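# Put the toy elephant into the toy box

## Task

Place the toy elephant inside the child's toy box, left there so it stays in the box once the robot lets go.

## Robot and tools

Robot: two arms, left_arm and right_arm, each with a two-finger gripper and a wrist camera. In the scene frame the origin sits level with the table top, halfway between the arms' nominal bases; +x points out over the table, +z up, and left_arm is on the +y side (arm names do not match image sides). Calibrated bases: left_arm at (-0.020, +0.305, 0) m, quat_wxyz (+1.000, 0, 0, -0.002); right_arm at (-0.015, -0.286, 0) m, quat_wxyz (+1.000, 0, 0, +0.027). A two-camera stand is fixed behind the arms.

Frames: every hand pose, velocity, target and wrist-camera pose in results is given in that arm's own base frame. Fixed cameras and the table use the scene frame. Motion offsets are taken along the axes of that arm's current Hand target. Gripper axes: fingers point along +z and open and close along y. end_effector_position is the spot between the pads, about 1 cm short of the tips. Reported hand positions and orientations may be wrong by a few centimetres, more at long reach.

The row format (used by execute_actions and move): always 14 numbers, each in [-1, 1], even if one arm stays idle. Order: left_arm dx, dy, dz, rx, ry, rz, opening, then right_arm in the same order. The six pose numbers are an offset, not a pose: they count from that arm's Hand target as it was when the action or move began, along that target's axes. Scale: 1.0 equals 0.6 m for dx, dy, dz and 180 degrees for rotation; rx, ry, rz form one rotation vector. Opening is absolute: +1 fully open (0.094 m), -1 closed. Sending 0 on all six pose numbers re-asks for the current Hand target; writing 0 as opening is a real command to half-close, so repeat the current opening to keep a gripper unchanged.

execute_actions(actions, cameras): actions is a list of actions; each action is a table of up to 15 rows, one row per 1/30 s control step, the last row held if fewer than 15. Every row in an action counts from the same start pose, and each new action starts again from the Hand target, so repeating an offset keeps moving. An empty actions list returns camera images. cameras lists names: cam_head_left, cam_head_right, cam_high, cam_low, cam_left_wrist, cam_right_wrist, or ["all"], or [] for none; an unknown name invalidates the call.

move(target, speed, blend, opening_speed, grip_force, blocking, cameras): drives each gripper in a straight line toward target, one 14-number row or a list of up to 15 rows; all rows count from the same starting Hand targets, not from the previous row. speed is m/s, 0.002 to 2.9 (default 0.25), one value or one per row; turning is capped at twice that in rad/s. blend (m) rounds corners of a list; 0 stops at each row. opening_speed sets finger speed on the -1..+1 scale per second, 0.2 or more; use it to close gently. grip_force is newtons per pad, 10 to 50, one value or one per arm; it persists, and lower forces close slowly. blocking=false returns after about 0.5 s while the move continues. Paths last at least 0.5 s and are cut off at 10 s; they do not avoid obstacles or the other arm. The result adds a move: line, such as done, off_target, moving, held or fault, plus limits (paced = pose clipped, held = steps withheld).

wait(seconds 0 to 10, cameras) lets time pass holding the last commands. stop(cameras) brakes a running move. zoom_image(camera, region [x0, y0, x1, y1] in pixels, at most 504 by 504) enlarges part of a camera's latest image; every camera is 672x504. finished_scene(scene=1) ends the scene permanently, so the elephant must already rest inside the box.

Reading results: Hand target is the last commanded pose after clipping, and the next offset counts from it. Grippers often stop a few centimetres short because of friction and weight; resend the gap as an offset. Orientation commands are clipped to within 40 degrees of the measured one per step. grip_measured uses the opening scale; it reads a little wide when empty and somewhat narrower than a held rigid part. grip_effort_nm is motor effort (negative means closing), not finger force. Joint torques are in Joint positions order; the first three wrap at ±28 N m. Joint ranges (rad): waist -2.618 to 3.054, shoulder 0 to 3.142, elbow 0 to 3.142 (straight at 2.901), wrist pitch and yaw ±1.571, wrist roll ±2.094. Runs of actions also report end_effector_position at some steps.

Avoid: dropping the elephant from height or letting it fall off the table; fast contacts or targets set far beyond a contact, which press hard; any collision or squeeze between the arms, including grippers or wrist cameras, which the clearance check does not prevent; strain on camera cables; paths passing near an arm's own base; and keeping arms stretched out, loaded or pushing for long, which heats motors (MOTOR HOT at 75 °C, a fold-away fault at 90 °C). An arm blocked by something keeps pushing until commanded back. Loose objects may get nudged occasionally, so check the cameras before finishing.

Each tool is called after "Request:" as name([rows], argument=value, ...), one row to a line, values as JSON.

## Session

Request:
execute_actions(actions=[])

Scene clock: 0.00 s.
left_arm: end_effector_position=(+0.3863, +0.0421, +0.1105) grip_measured=+1.000 grip_effort_nm=n/a end_effector_quat_wxyz=(+0.600, -0.112, +0.784, +0.115) | right_arm: end_effector_position=(+0.3965, -0.0164, +0.1116) grip_measured=+1.000 grip_effort_nm=n/a end_effector_quat_wxyz=(+0.599, +0.078, +0.792, -0.092)
Joint positions: left_arm=[-0.07 1.533 0.33 0.926 -0.387 -0.059 0.094] | right_arm=[0.113 1.543 0.366 0.891 0.351 0.047 0.094]
Joint velocities: within noise
Joint torques (N m): no reading
Heat: left arm: 44 °C; right arm: 47 °C.
Hand target: left_arm +0.3909, +0.0453, +0.1256; +0.618, -0.121, +0.768, +0.114 | right_arm +0.4014, -0.0141, +0.1267; +0.617, +0.080, +0.778, -0.090
Tool commands: left_gripper/opening=+1.0 right_gripper/opening=+1.0

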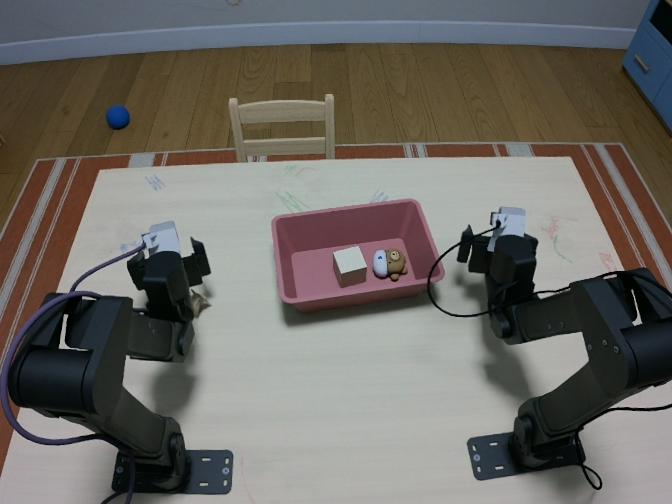

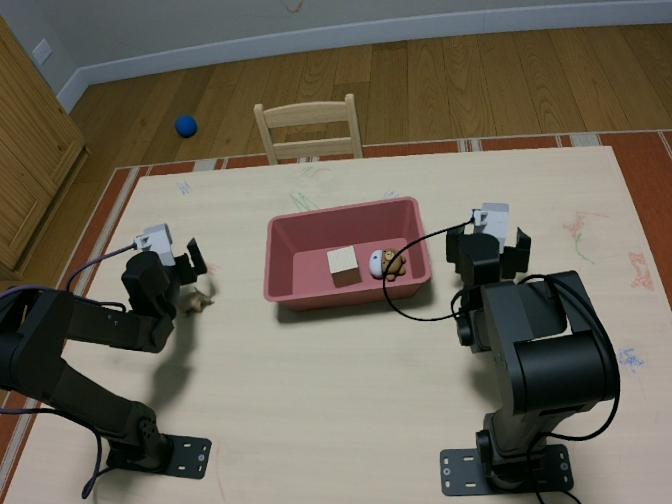

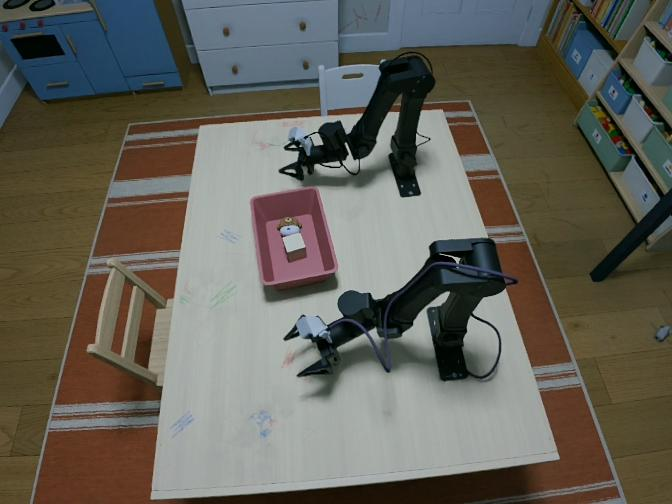

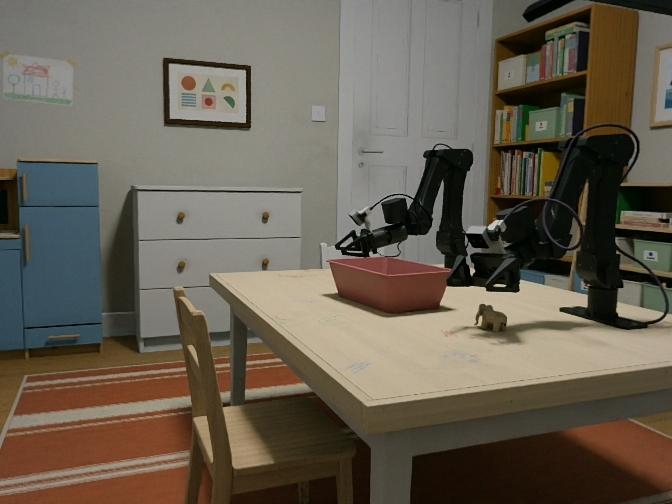

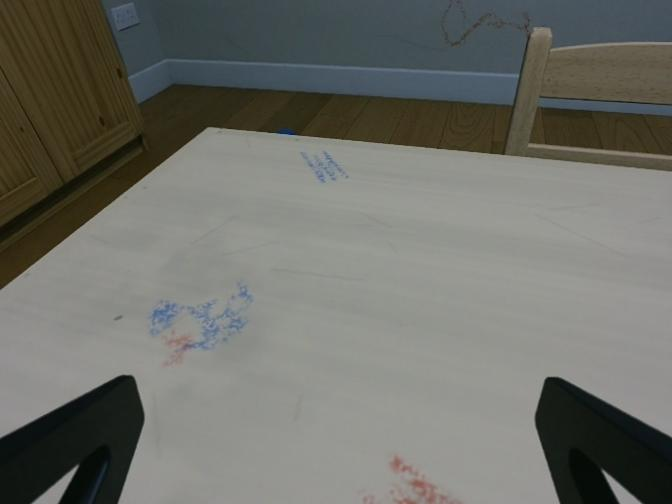

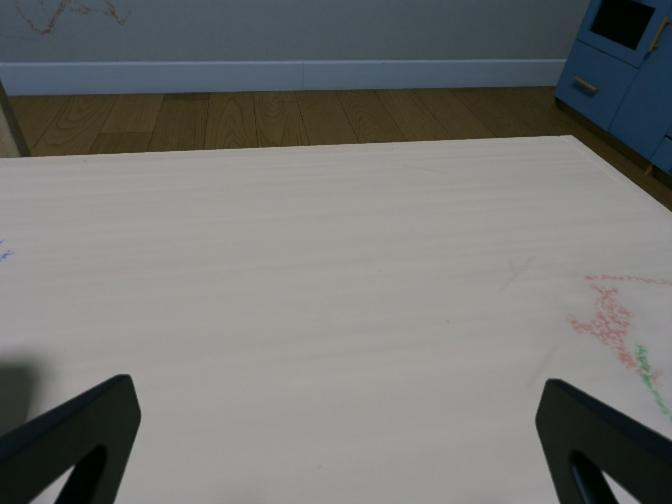

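Request:
zoom_image(camera="cam_head_right", region=[90, 200, 290, 350])

Request:
zoom_image(camera="cam_low", region=[420, 230, 580, 350])

Request:
zoom_image(camera="cam_head_left", region=[90, 200, 290, 350])

Scaled by 2.520 from the camera's 672x504 image, which has a finer 960x720 frame.

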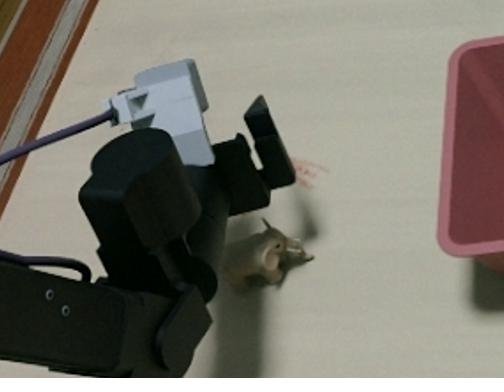

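Scaled by 3.150 from the camera's 672x504 image, which has a finer 960x720 frame.

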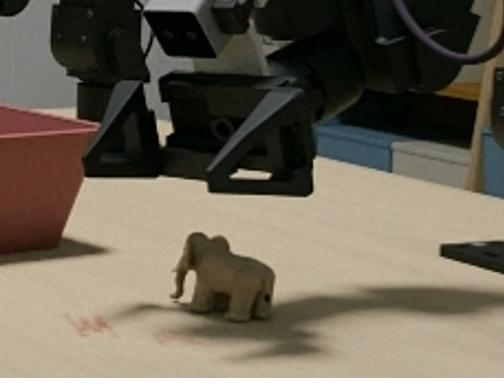

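Scaled by 2.520 from the camera's 672x504 image, which has a finer 960x720 frame.

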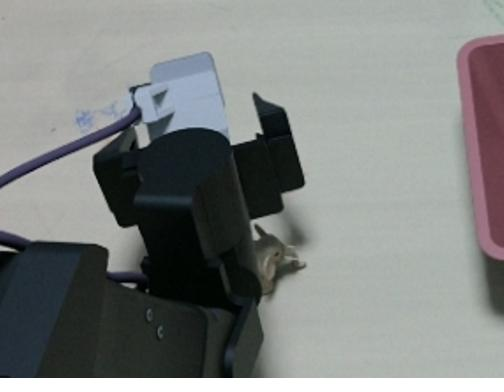

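Request:
move(target=[-0.2265, -0.0312, -0.1717, 0.0788, 0.4269, 0.0836, 1, 0, 0, 0, 0, 0, 0, 1], speed=0.35, cameras=["all"])

Scene clock: 9.53 s.
left_arm: end_effector_position=(+0.3332, -0.0019, +0.2577) grip_measured=+1.000 grip_effort_nm=0.03 end_effector_quat_wxyz=(+0.127, -0.002, +0.992, +0.003) | right_arm: end_effector_position=(+0.3965, -0.0164, +0.1116) grip_measured=+1.000 grip_effort_nm=0.00 end_effector_quat_wxyz=(+0.599, +0.078, +0.792, -0.092)
Joint positions: left_arm=[-0.015 1.676 1.927 -1.566 -0.011 -0.018 0.094] | right_arm=[0.113 1.543 0.366 0.891 0.351 0.047 0.094]
Joint torques (N m): left_arm=[0.64 -9.36 8.49 0.72 0.06 0.13] | right_arm=[0.01 -5.96 5.18 1.43 0.08 0]
Heat: left arm: 45 °C; right arm: 48 °C.
Hand target: left_arm +0.3301, +0.0004, +0.2796; +0.000, +0.000, +1.000, -0.001 | right_arm +0.4014, -0.0141, +0.1267; +0.617, +0.080, +0.778, -0.090
Off the commanded pose: left_arm 0.022 m, 15 deg | right_arm 0.016 m, 3 deg.
joint sent to its limit (left arm) — joint 4 (wrist pitch), lower limit. The joint targets are off in position and orientation.
move: off_target (left_arm, right_arm)

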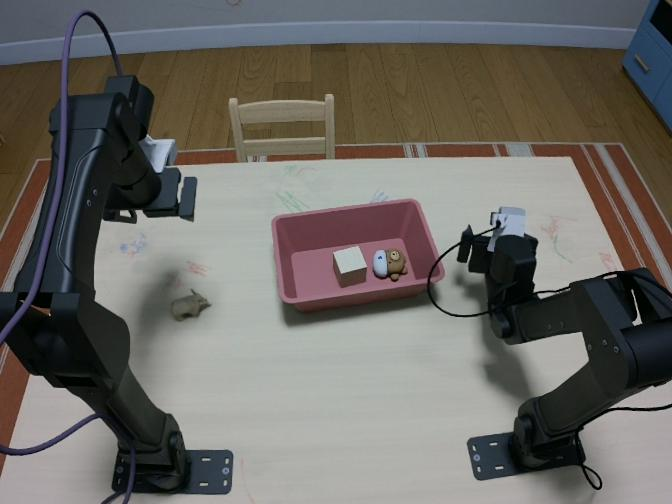

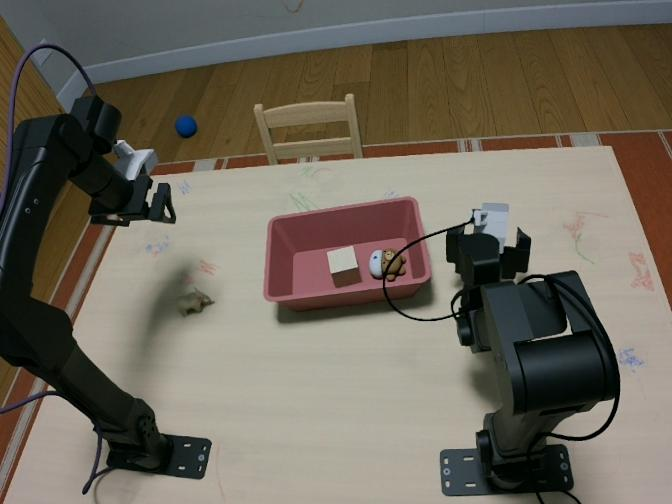

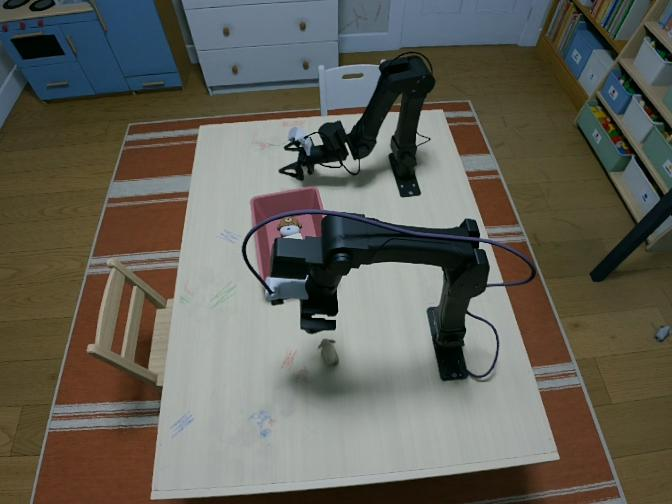

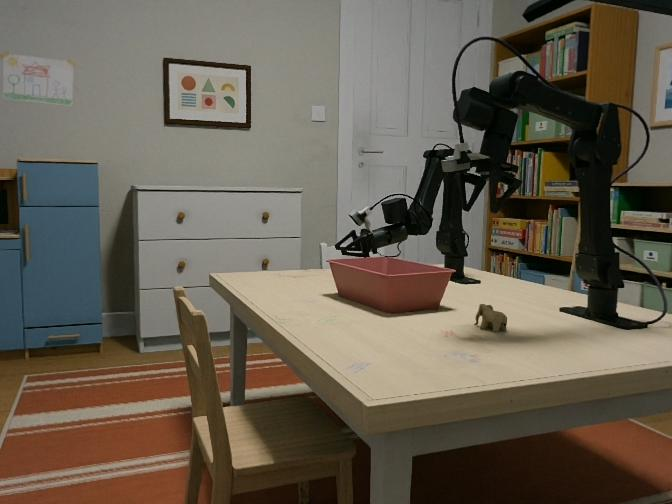

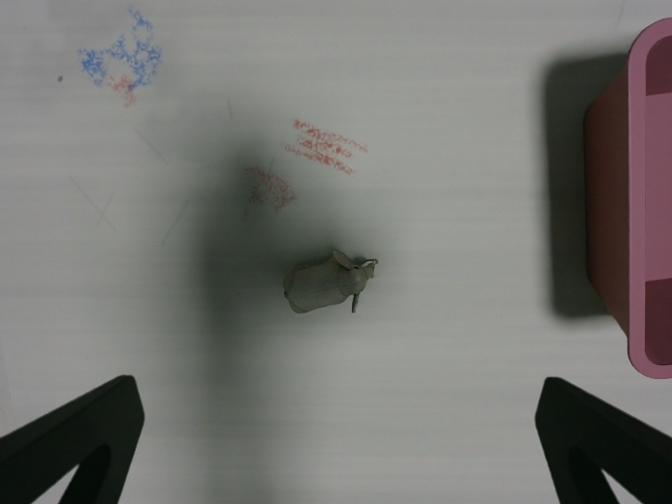

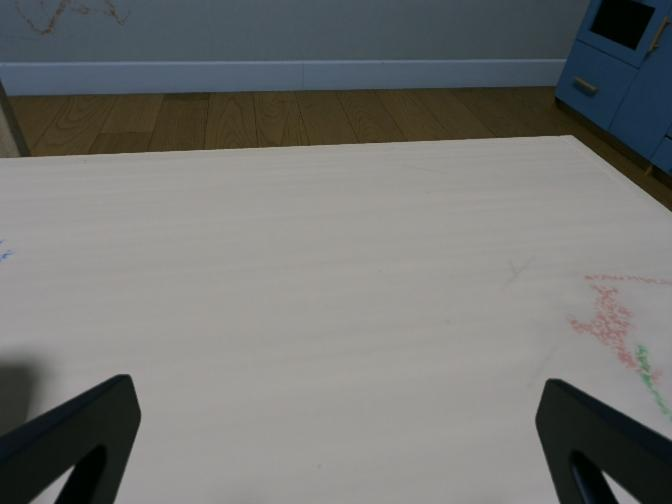

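Request:
zoom_image(camera="cam_left_wrist", region=[260, 220, 420, 340])

Request:
zoom_image(camera="cam_low", region=[440, 280, 540, 355])

Request:
zoom_image(camera="cam_head_left", region=[140, 260, 240, 335])

Scaled by 3.150 from the camera's 672x504 image, which has a finer 960x720 frame.

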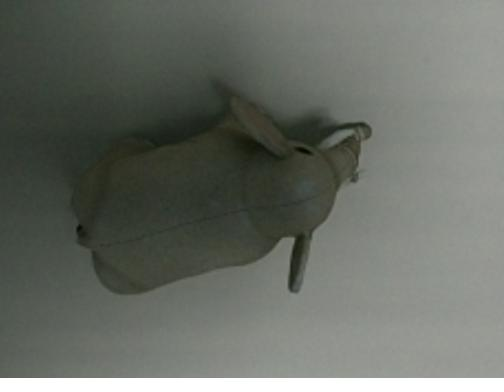

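Scaled by 5.040 from the camera's 672x504 image, which has a finer 960x720 frame.

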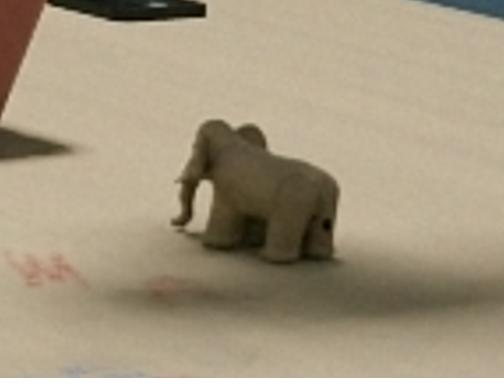

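Scaled by 5.040 from the camera's 672x504 image, which has a finer 960x720 frame.

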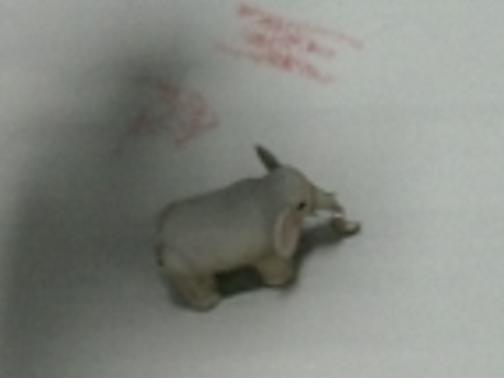

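Request:
move(target=[-0.0165, 0.0243, 0.1827, 0, 0, 0.4278, 1, 0, 0, 0, 0, 0, 0, 1], speed=0.4, cameras=["all"])

Scene clock: 17.10 s.
left_arm: end_effector_position=(+0.3365, +0.0152, +0.1704) grip_measured=+1.000 grip_effort_nm=0.02 end_effector_quat_wxyz=(-0.007, +0.615, +0.788, -0.006) | right_arm: end_effector_position=(+0.3965, -0.0164, +0.1116) grip_measured=+1.000 grip_effort_nm=0.00 end_effector_quat_wxyz=(+0.599, +0.078, +0.792, -0.092)
Joint positions: left_arm=[0.042 1.855 1.81 -1.543 0 1.368 0.094] | right_arm=[0.113 1.543 0.366 0.891 0.351 0.047 0.094]
Joint torques (N m): left_arm=[-0.65 -8.76 4.81 0.56 -0.04 0.2] | right_arm=[0.02 -5.91 5.18 1.44 0.08 0.01]
Heat: left arm: 45 °C; right arm: 48 °C.
Hand target: left_arm +0.3400, +0.0149, +0.1700; +0.000, +0.622, +0.783, +0.000 | right_arm +0.4014, -0.0141, +0.1267; +0.617, +0.080, +0.778, -0.090
Off the commanded pose: left_arm 0.004 m, 1 deg | right_arm 0.016 m, 3 deg.
move: off_target (right_arm)

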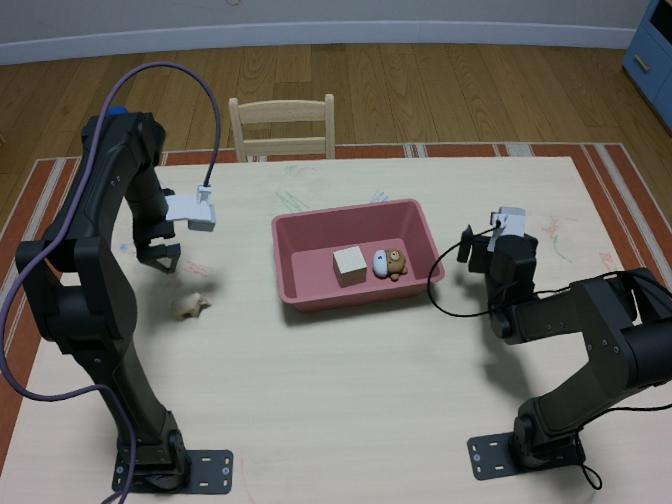

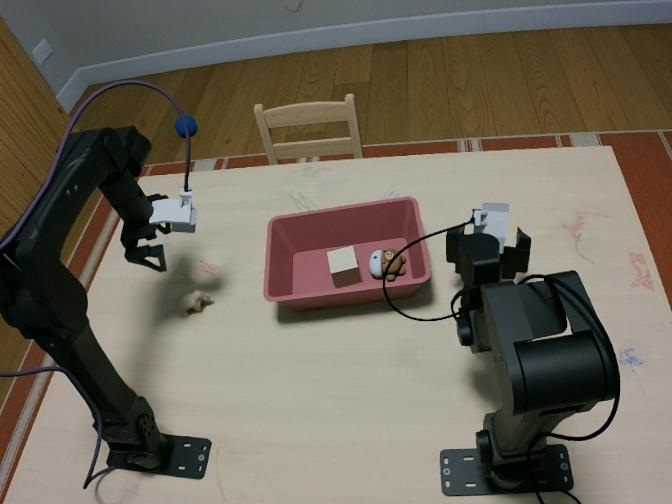

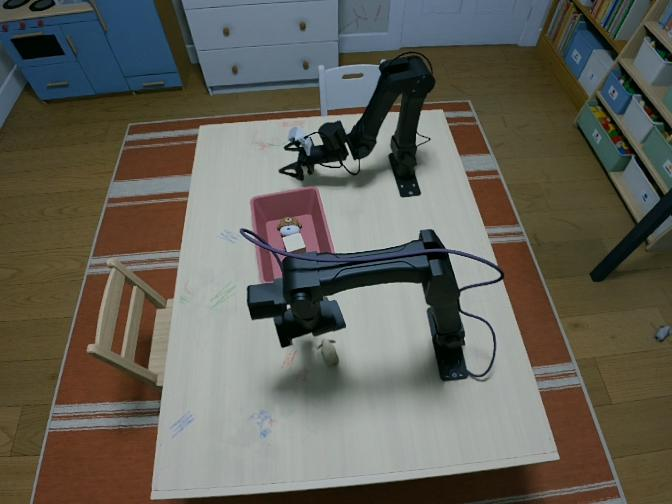

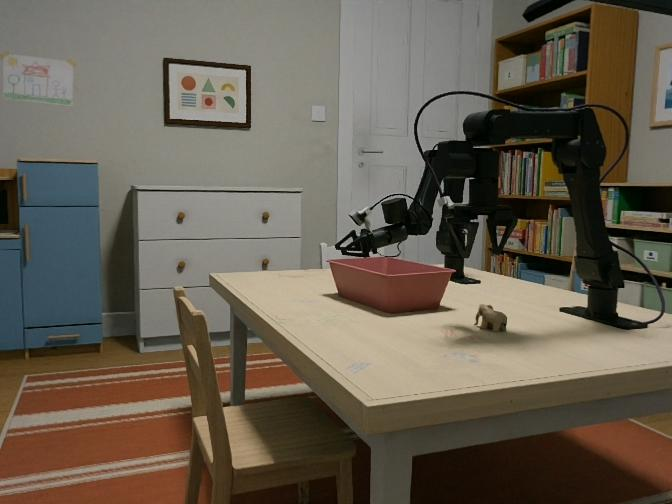

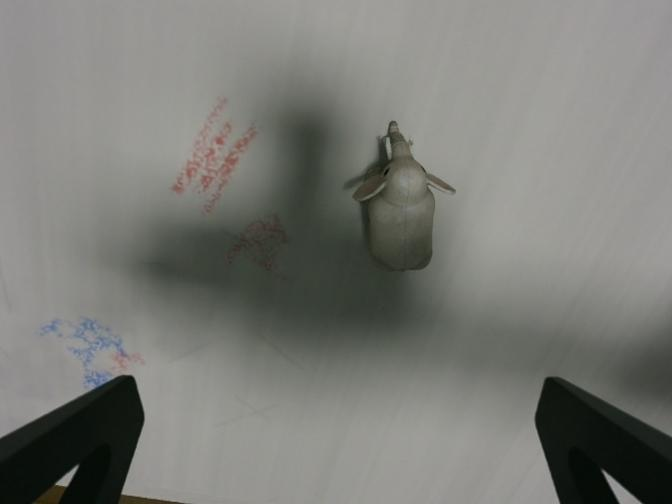

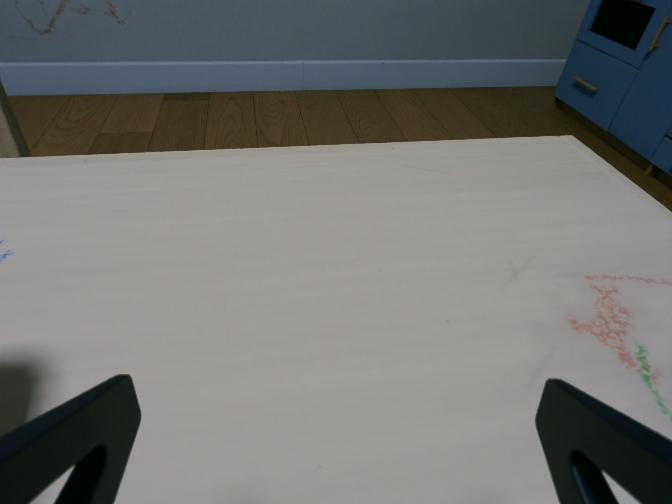

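Request:
move(target=[0.0112, -0.0624, 0.1417, 0, 0, -0.0167, 1, 0, 0, 0, 0, 0, 0, 1], speed=0.2, cameras=["cam_left_wrist", "cam_low", "cam_head_left", "cam_head_right"])

Scene clock: 28.13 s.
left_arm: end_effector_position=(+0.2979, +0.0136, +0.0770) grip_measured=+1.000 grip_effort_nm=0.03 end_effector_quat_wxyz=(-0.019, +0.607, +0.795, -0.015) | right_arm: end_effector_position=(+0.3965, -0.0164, +0.1116) grip_measured=+1.000 grip_effort_nm=0.00 end_effector_quat_wxyz=(+0.599, +0.078, +0.792, -0.092)
Joint positions: left_arm=[0.042 1.737 1.29 -1.172 0 1.346 0.094] | right_arm=[0.113 1.543 0.366 0.891 0.351 0.047 0.094]
Joint torques (N m): left_arm=[-0.57 -10.73 4.85 0.52 -0.11 -0.09] | right_arm=[0.03 -5.91 5.14 1.44 0.07 0.02]
Heat: left arm: 45 °C; right arm: 48 °C.
Hand target: left_arm +0.3020, +0.0129, +0.0849; +0.000, +0.602, +0.799, +0.000 | right_arm +0.4014, -0.0141, +0.1267; +0.617, +0.080, +0.778, -0.090
Off the commanded pose: left_arm 0.009 m, 3 deg | right_arm 0.016 m, 3 deg.
move: off_target (left_arm, right_arm)
Images, in order (width x height): cam_head_left 672x504, cam_head_right 672x504, cam_low 672x504, cam_left_wrist 672x504.

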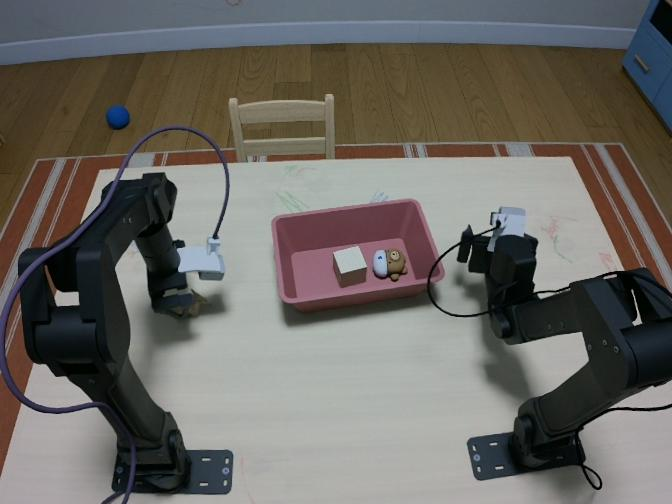

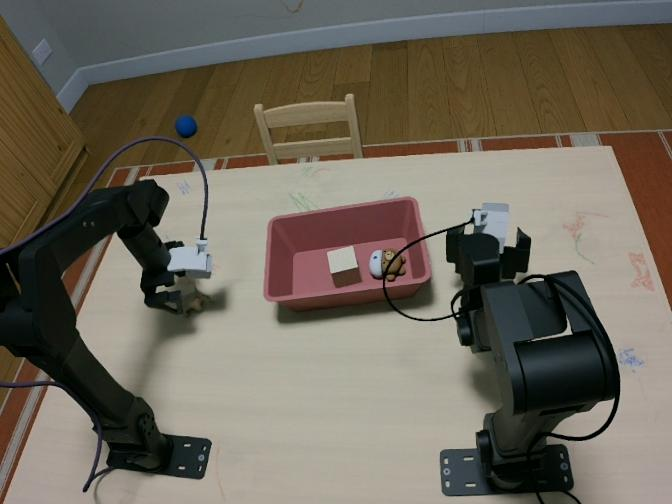

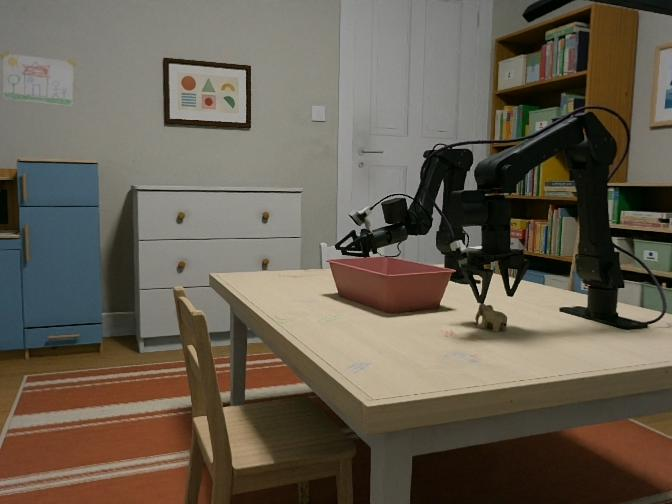

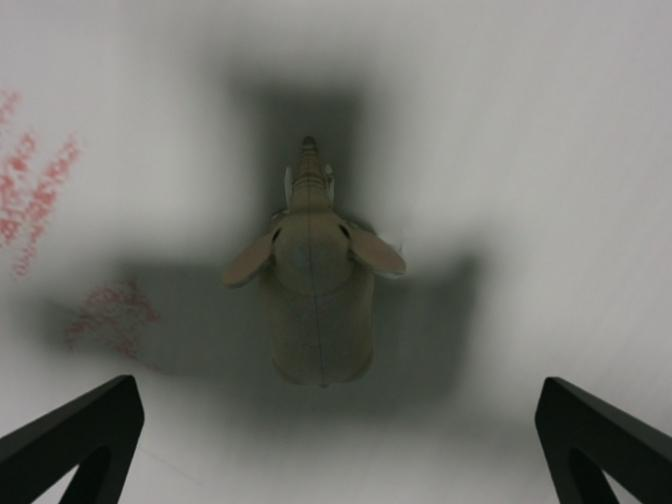

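Request:
move(target=[-0.0017, 0.0064, 0.0815, 0, 0, 0, 0.4, 0, 0, 0, 0, 0, 0, 1], speed=0.08, opening_speed=0.8, cameras=["cam_left_wrist", "cam_low", "cam_head_right"])

Scene clock: 32.10 s.
left_arm: end_effector_position=(+0.3017, +0.0137, +0.0362) grip_measured=+0.402 grip_effort_nm=-0.06 end_effector_quat_wxyz=(-0.008, +0.607, +0.795, -0.007) | right_arm: end_effector_position=(+0.3965, -0.0164, +0.1116) grip_measured=+1.000 grip_effort_nm=0.00 end_effector_quat_wxyz=(+0.599, +0.078, +0.792, -0.092)
Joint positions: left_arm=[0.042 1.769 1.161 -0.984 0 1.346 0.066] | right_arm=[0.113 1.543 0.366 0.891 0.351 0.047 0.094]
Joint torques (N m): left_arm=[-0.59 -7.49 4.94 0.6 0.02 -0.16] | right_arm=[0.03 -5.89 5.18 1.43 0.08 0.01]
Heat: left arm: 45 °C; right arm: 48 °C.
Hand target: left_arm +0.3060, +0.0130, +0.0360; +0.000, +0.602, +0.799, +0.000 | right_arm +0.4014, -0.0141, +0.1267; +0.617, +0.080, +0.778, -0.090
Off the commanded pose: left_arm 0.004 m, 1 deg | right_arm 0.016 m, 3 deg.
move: off_target (right_arm)
Images, in order (width x height): cam_head_right 672x504, cam_low 672x504, cam_left_wrist 672x504.

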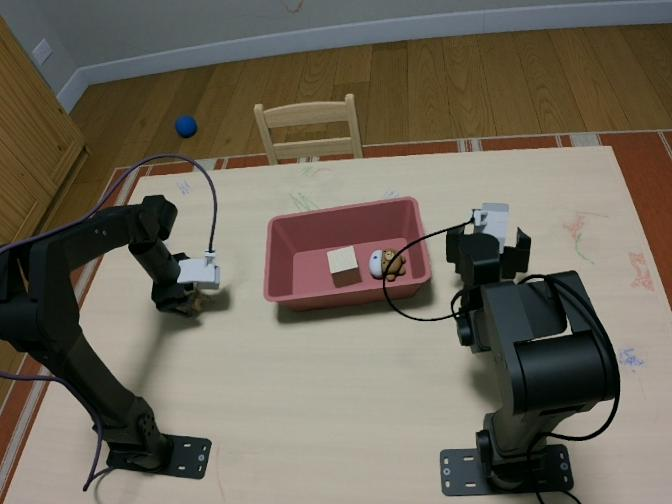

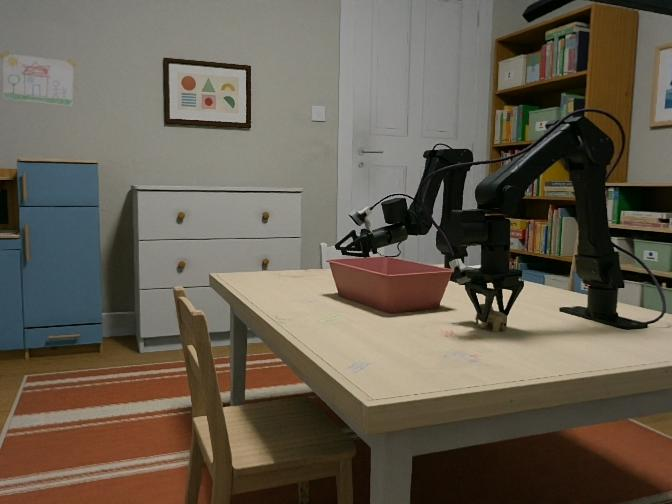

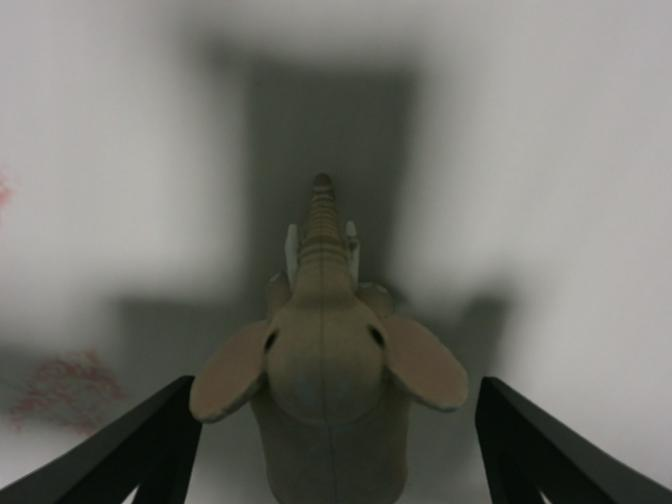

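Request:
move(target=[0.0225, 0, 0.0167, 0, 0, 0, 0.4, 0, 0, 0, 0, 0, 0, 1], speed=0.05, cameras=["cam_left_wrist", "cam_low"])

Scene clock: 35.00 s.
left_arm: end_effector_position=(+0.2992, +0.0245, +0.0280) grip_measured=+0.402 grip_effort_nm=-0.06 end_effector_quat_wxyz=(-0.006, +0.597, +0.802, -0.004) | right_arm: end_effector_position=(+0.3965, -0.0164, +0.1116) grip_measured=+1.000 grip_effort_nm=0.00 end_effector_quat_wxyz=(+0.599, +0.078, +0.792, -0.092)
Joint positions: left_arm=[0.077 1.769 1.126 -0.942 -0.002 1.357 0.066] | right_arm=[0.113 1.543 0.366 0.891 0.351 0.047 0.094]
Joint torques (N m): left_arm=[0.23 -7.27 4.77 0.58 -0.03 0.12] | right_arm=[-0.01 -5.94 5.2 1.44 0.07 0.01]
Heat: left arm: 45 °C; right arm: 48 °C.
Hand target: left_arm +0.3023, +0.0259, +0.0260; +0.000, +0.602, +0.799, +0.000 | right_arm +0.4014, -0.0141, +0.1267; +0.617, +0.080, +0.778, -0.090
Off the commanded pose: left_arm 0.004 m, 1 deg | right_arm 0.016 m, 3 deg.
move: off_target (right_arm)
Images, in order (width x height): cam_low 672x504, cam_left_wrist 672x504.

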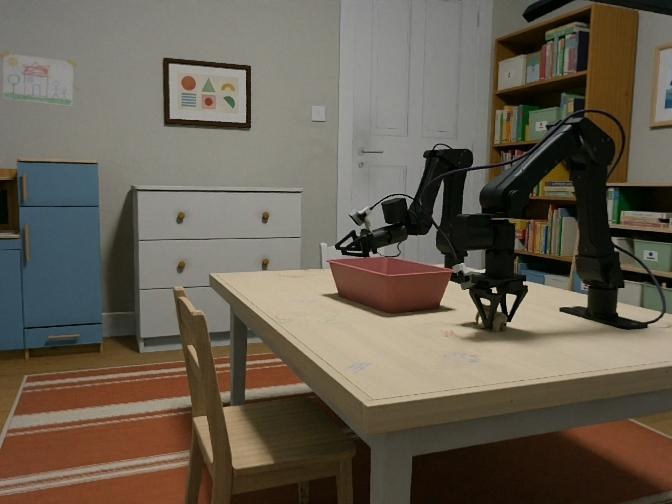

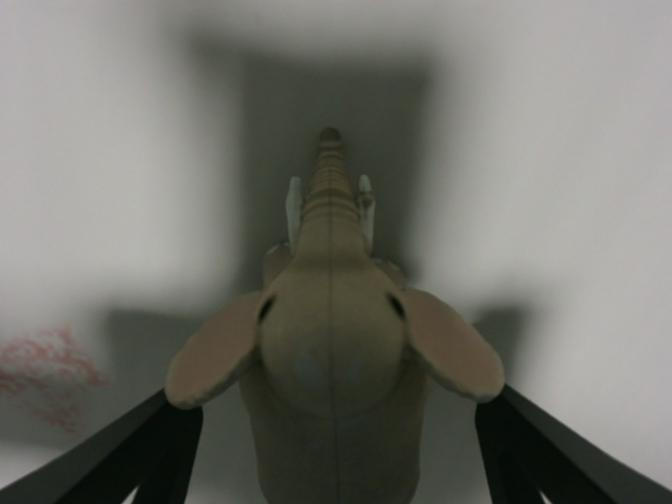

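Request:
zoom_image(camera="cam_low", region=[440, 255, 560, 345])

Scaled by 4.200 from the camera's 672x504 image, which has a finer 960x720 frame.

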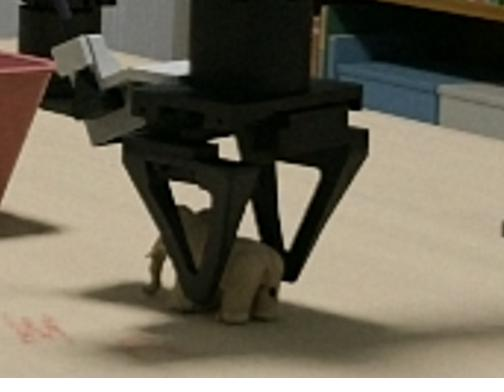

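Request:
move(target=[0, 0, 0, 0, 0, 0, -0.6, 0, 0, 0, 0, 0, 0, 1], grip_force=[28, 50], cameras=["cam_left_wrist", "cam_low", "cam_head_right"])

Scene clock: 38.93 s.
left_arm: end_effector_position=(+0.2997, +0.0231, +0.0280) grip_measured=-0.296 grip_effort_nm=-0.59 end_effector_quat_wxyz=(-0.005, +0.599, +0.801, -0.004) | right_arm: end_effector_position=(+0.3965, -0.0164, +0.1116) grip_measured=+1.000 grip_effort_nm=0.00 end_effector_quat_wxyz=(+0.599, +0.078, +0.792, -0.092)
Joint positions: left_arm=[0.073 1.769 1.126 -0.941 -0.002 1.357 0.033] | right_arm=[0.113 1.543 0.366 0.891 0.351 0.047 0.094]
Joint torques (N m): left_arm=[0.4 -7.06 4.77 0.54 -0.02 0.14] | right_arm=[0.02 -5.93 5.18 1.42 0.07 0.01]
Heat: left arm: 45 °C; right arm: 48 °C.
Hand target: left_arm +0.3023, +0.0259, +0.0260; +0.000, +0.602, +0.799, +0.000 | right_arm +0.4014, -0.0141, +0.1267; +0.617, +0.080, +0.778, -0.090
Off the commanded pose: left_arm 0.004 m, 1 deg | right_arm 0.016 m, 3 deg.
grip_force (N): 28, 50
move: off_target (right_arm)
Images, in order (width x height): cam_head_right 672x504, cam_low 672x504, cam_left_wrist 672x504.

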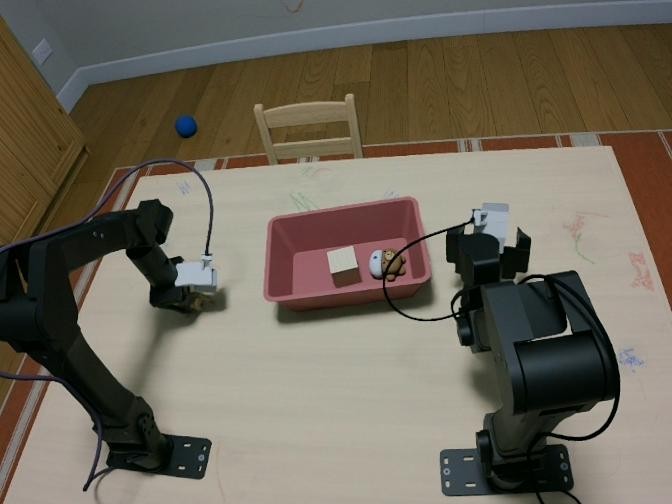

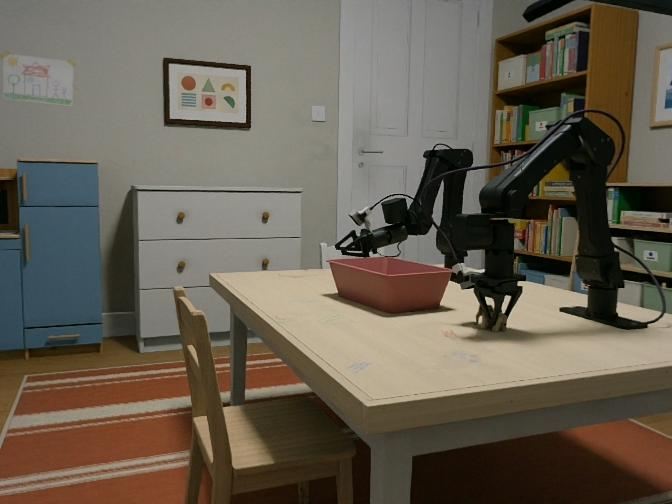

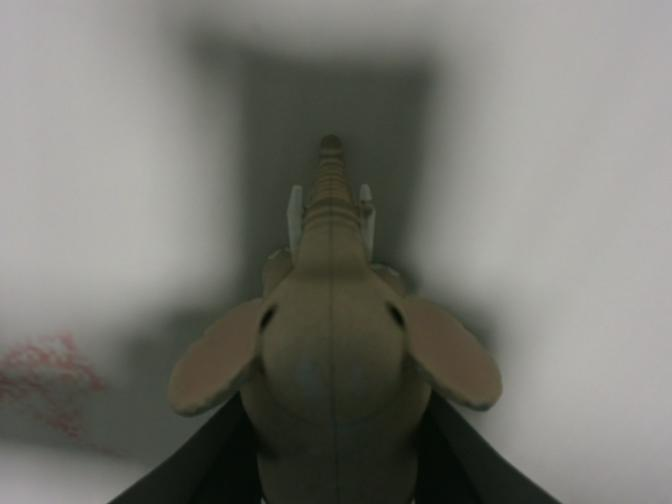

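Request:
move(target=[0, 0, -0.27, 0, 0, 0, -0.6, 0, 0, 0, 0, 0, 0, 1], speed=0.2, cameras=["all"])

Scene clock: 43.00 s.
left_arm: end_effector_position=(+0.2985, +0.0233, +0.1779) grip_measured=-0.296 grip_effort_nm=-0.59 end_effector_quat_wxyz=(-0.011, +0.599, +0.800, -0.007) | right_arm: end_effector_position=(+0.3965, -0.0164, +0.1116) grip_measured=+1.000 grip_effort_nm=0.00 end_effector_quat_wxyz=(+0.599, +0.078, +0.792, -0.092)
Joint positions: left_arm=[0.073 1.717 1.671 -1.55 -0.003 1.358 0.033] | right_arm=[0.113 1.543 0.366 0.891 0.351 0.047 0.094]
Joint torques (N m): left_arm=[0.25 -7.1 8.46 0.26 -0.05 0.11] | right_arm=[0.05 -5.97 5.19 1.43 0.07 0.01]
Heat: left arm: 45 °C; right arm: 48 °C.
Hand target: left_arm +0.3023, +0.0261, +0.1880; +0.000, +0.602, +0.799, +0.000 | right_arm +0.4014, -0.0141, +0.1267; +0.617, +0.080, +0.778, -0.090
Off the commanded pose: left_arm 0.011 m, 2 deg | right_arm 0.016 m, 3 deg.
grip_force (N): 28, 50
move: off_target (left_arm, right_arm)

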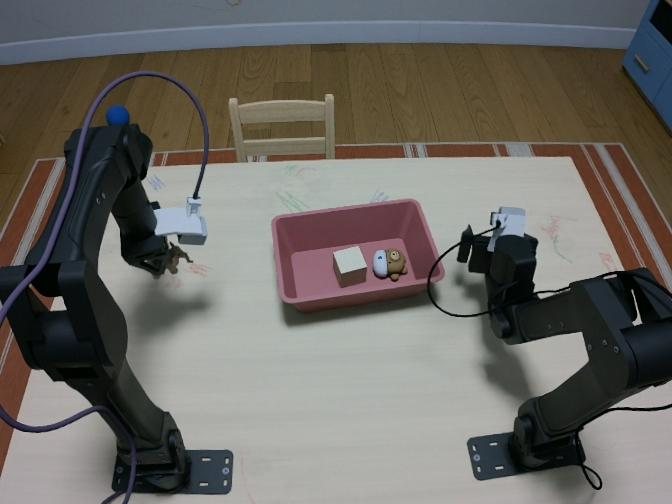

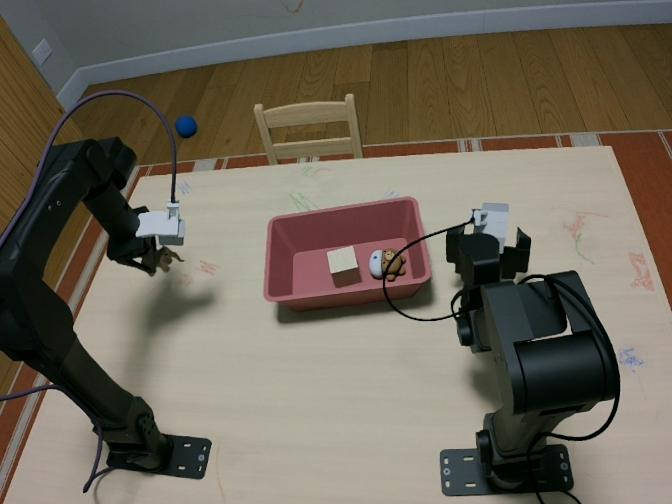

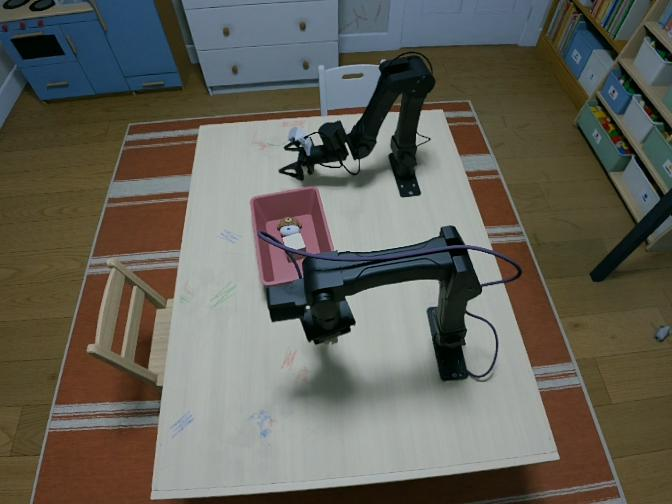

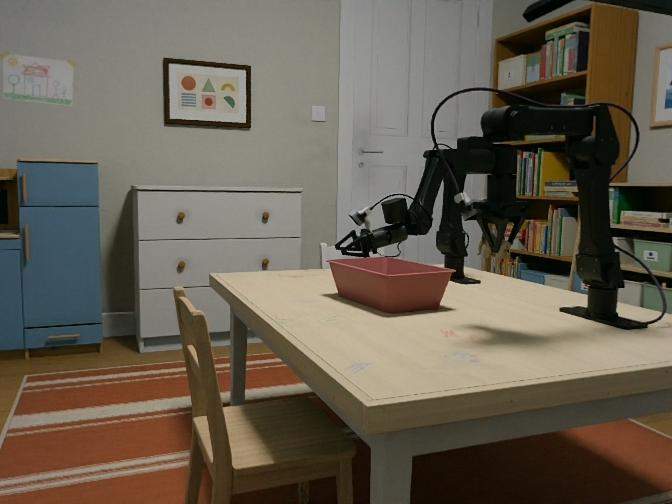

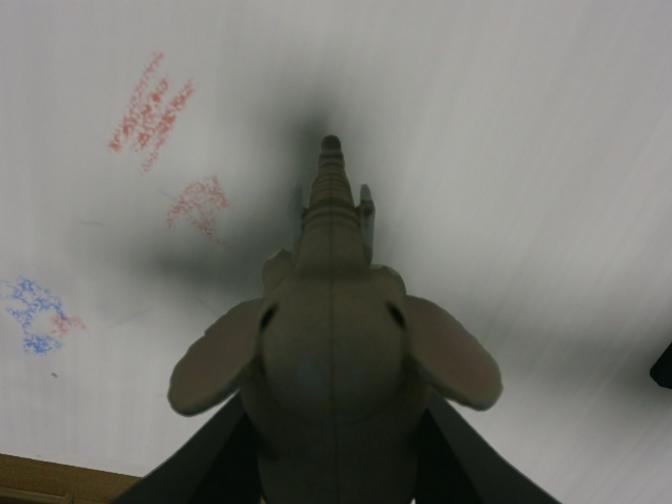

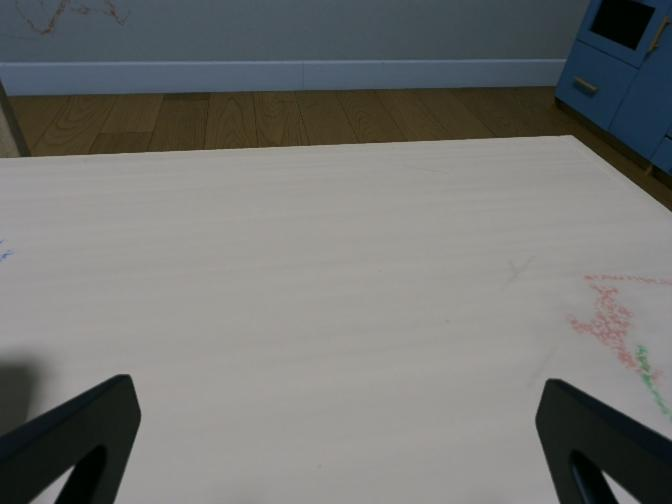

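Request:
zoom_image(camera="cam_high", region=[230, 170, 350, 300])

Request:
zoom_image(camera="cam_head_left", region=[260, 190, 460, 320])

Request:
zoom_image(camera="cam_head_right", region=[250, 190, 450, 320])

Scaled by 3.877 from the camera's 672x504 image, which has a finer 960x720 frame.

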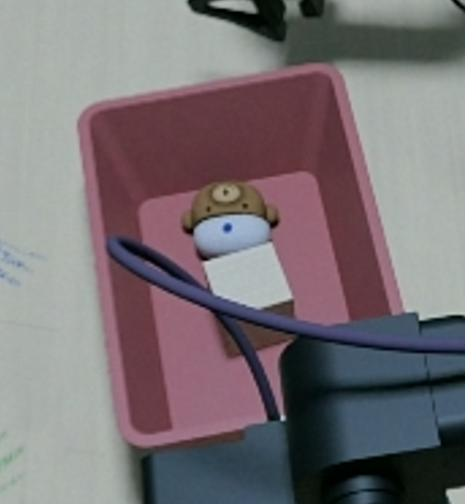

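Scaled by 2.520 from the camera's 672x504 image, which has a finer 960x720 frame.

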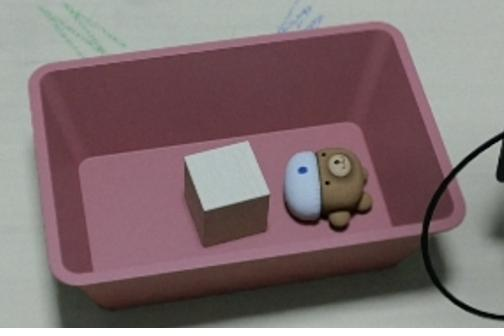

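Scaled by 2.520 from the camera's 672x504 image, which has a finer 960x720 frame.

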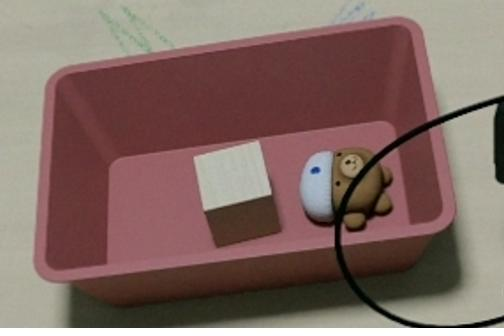

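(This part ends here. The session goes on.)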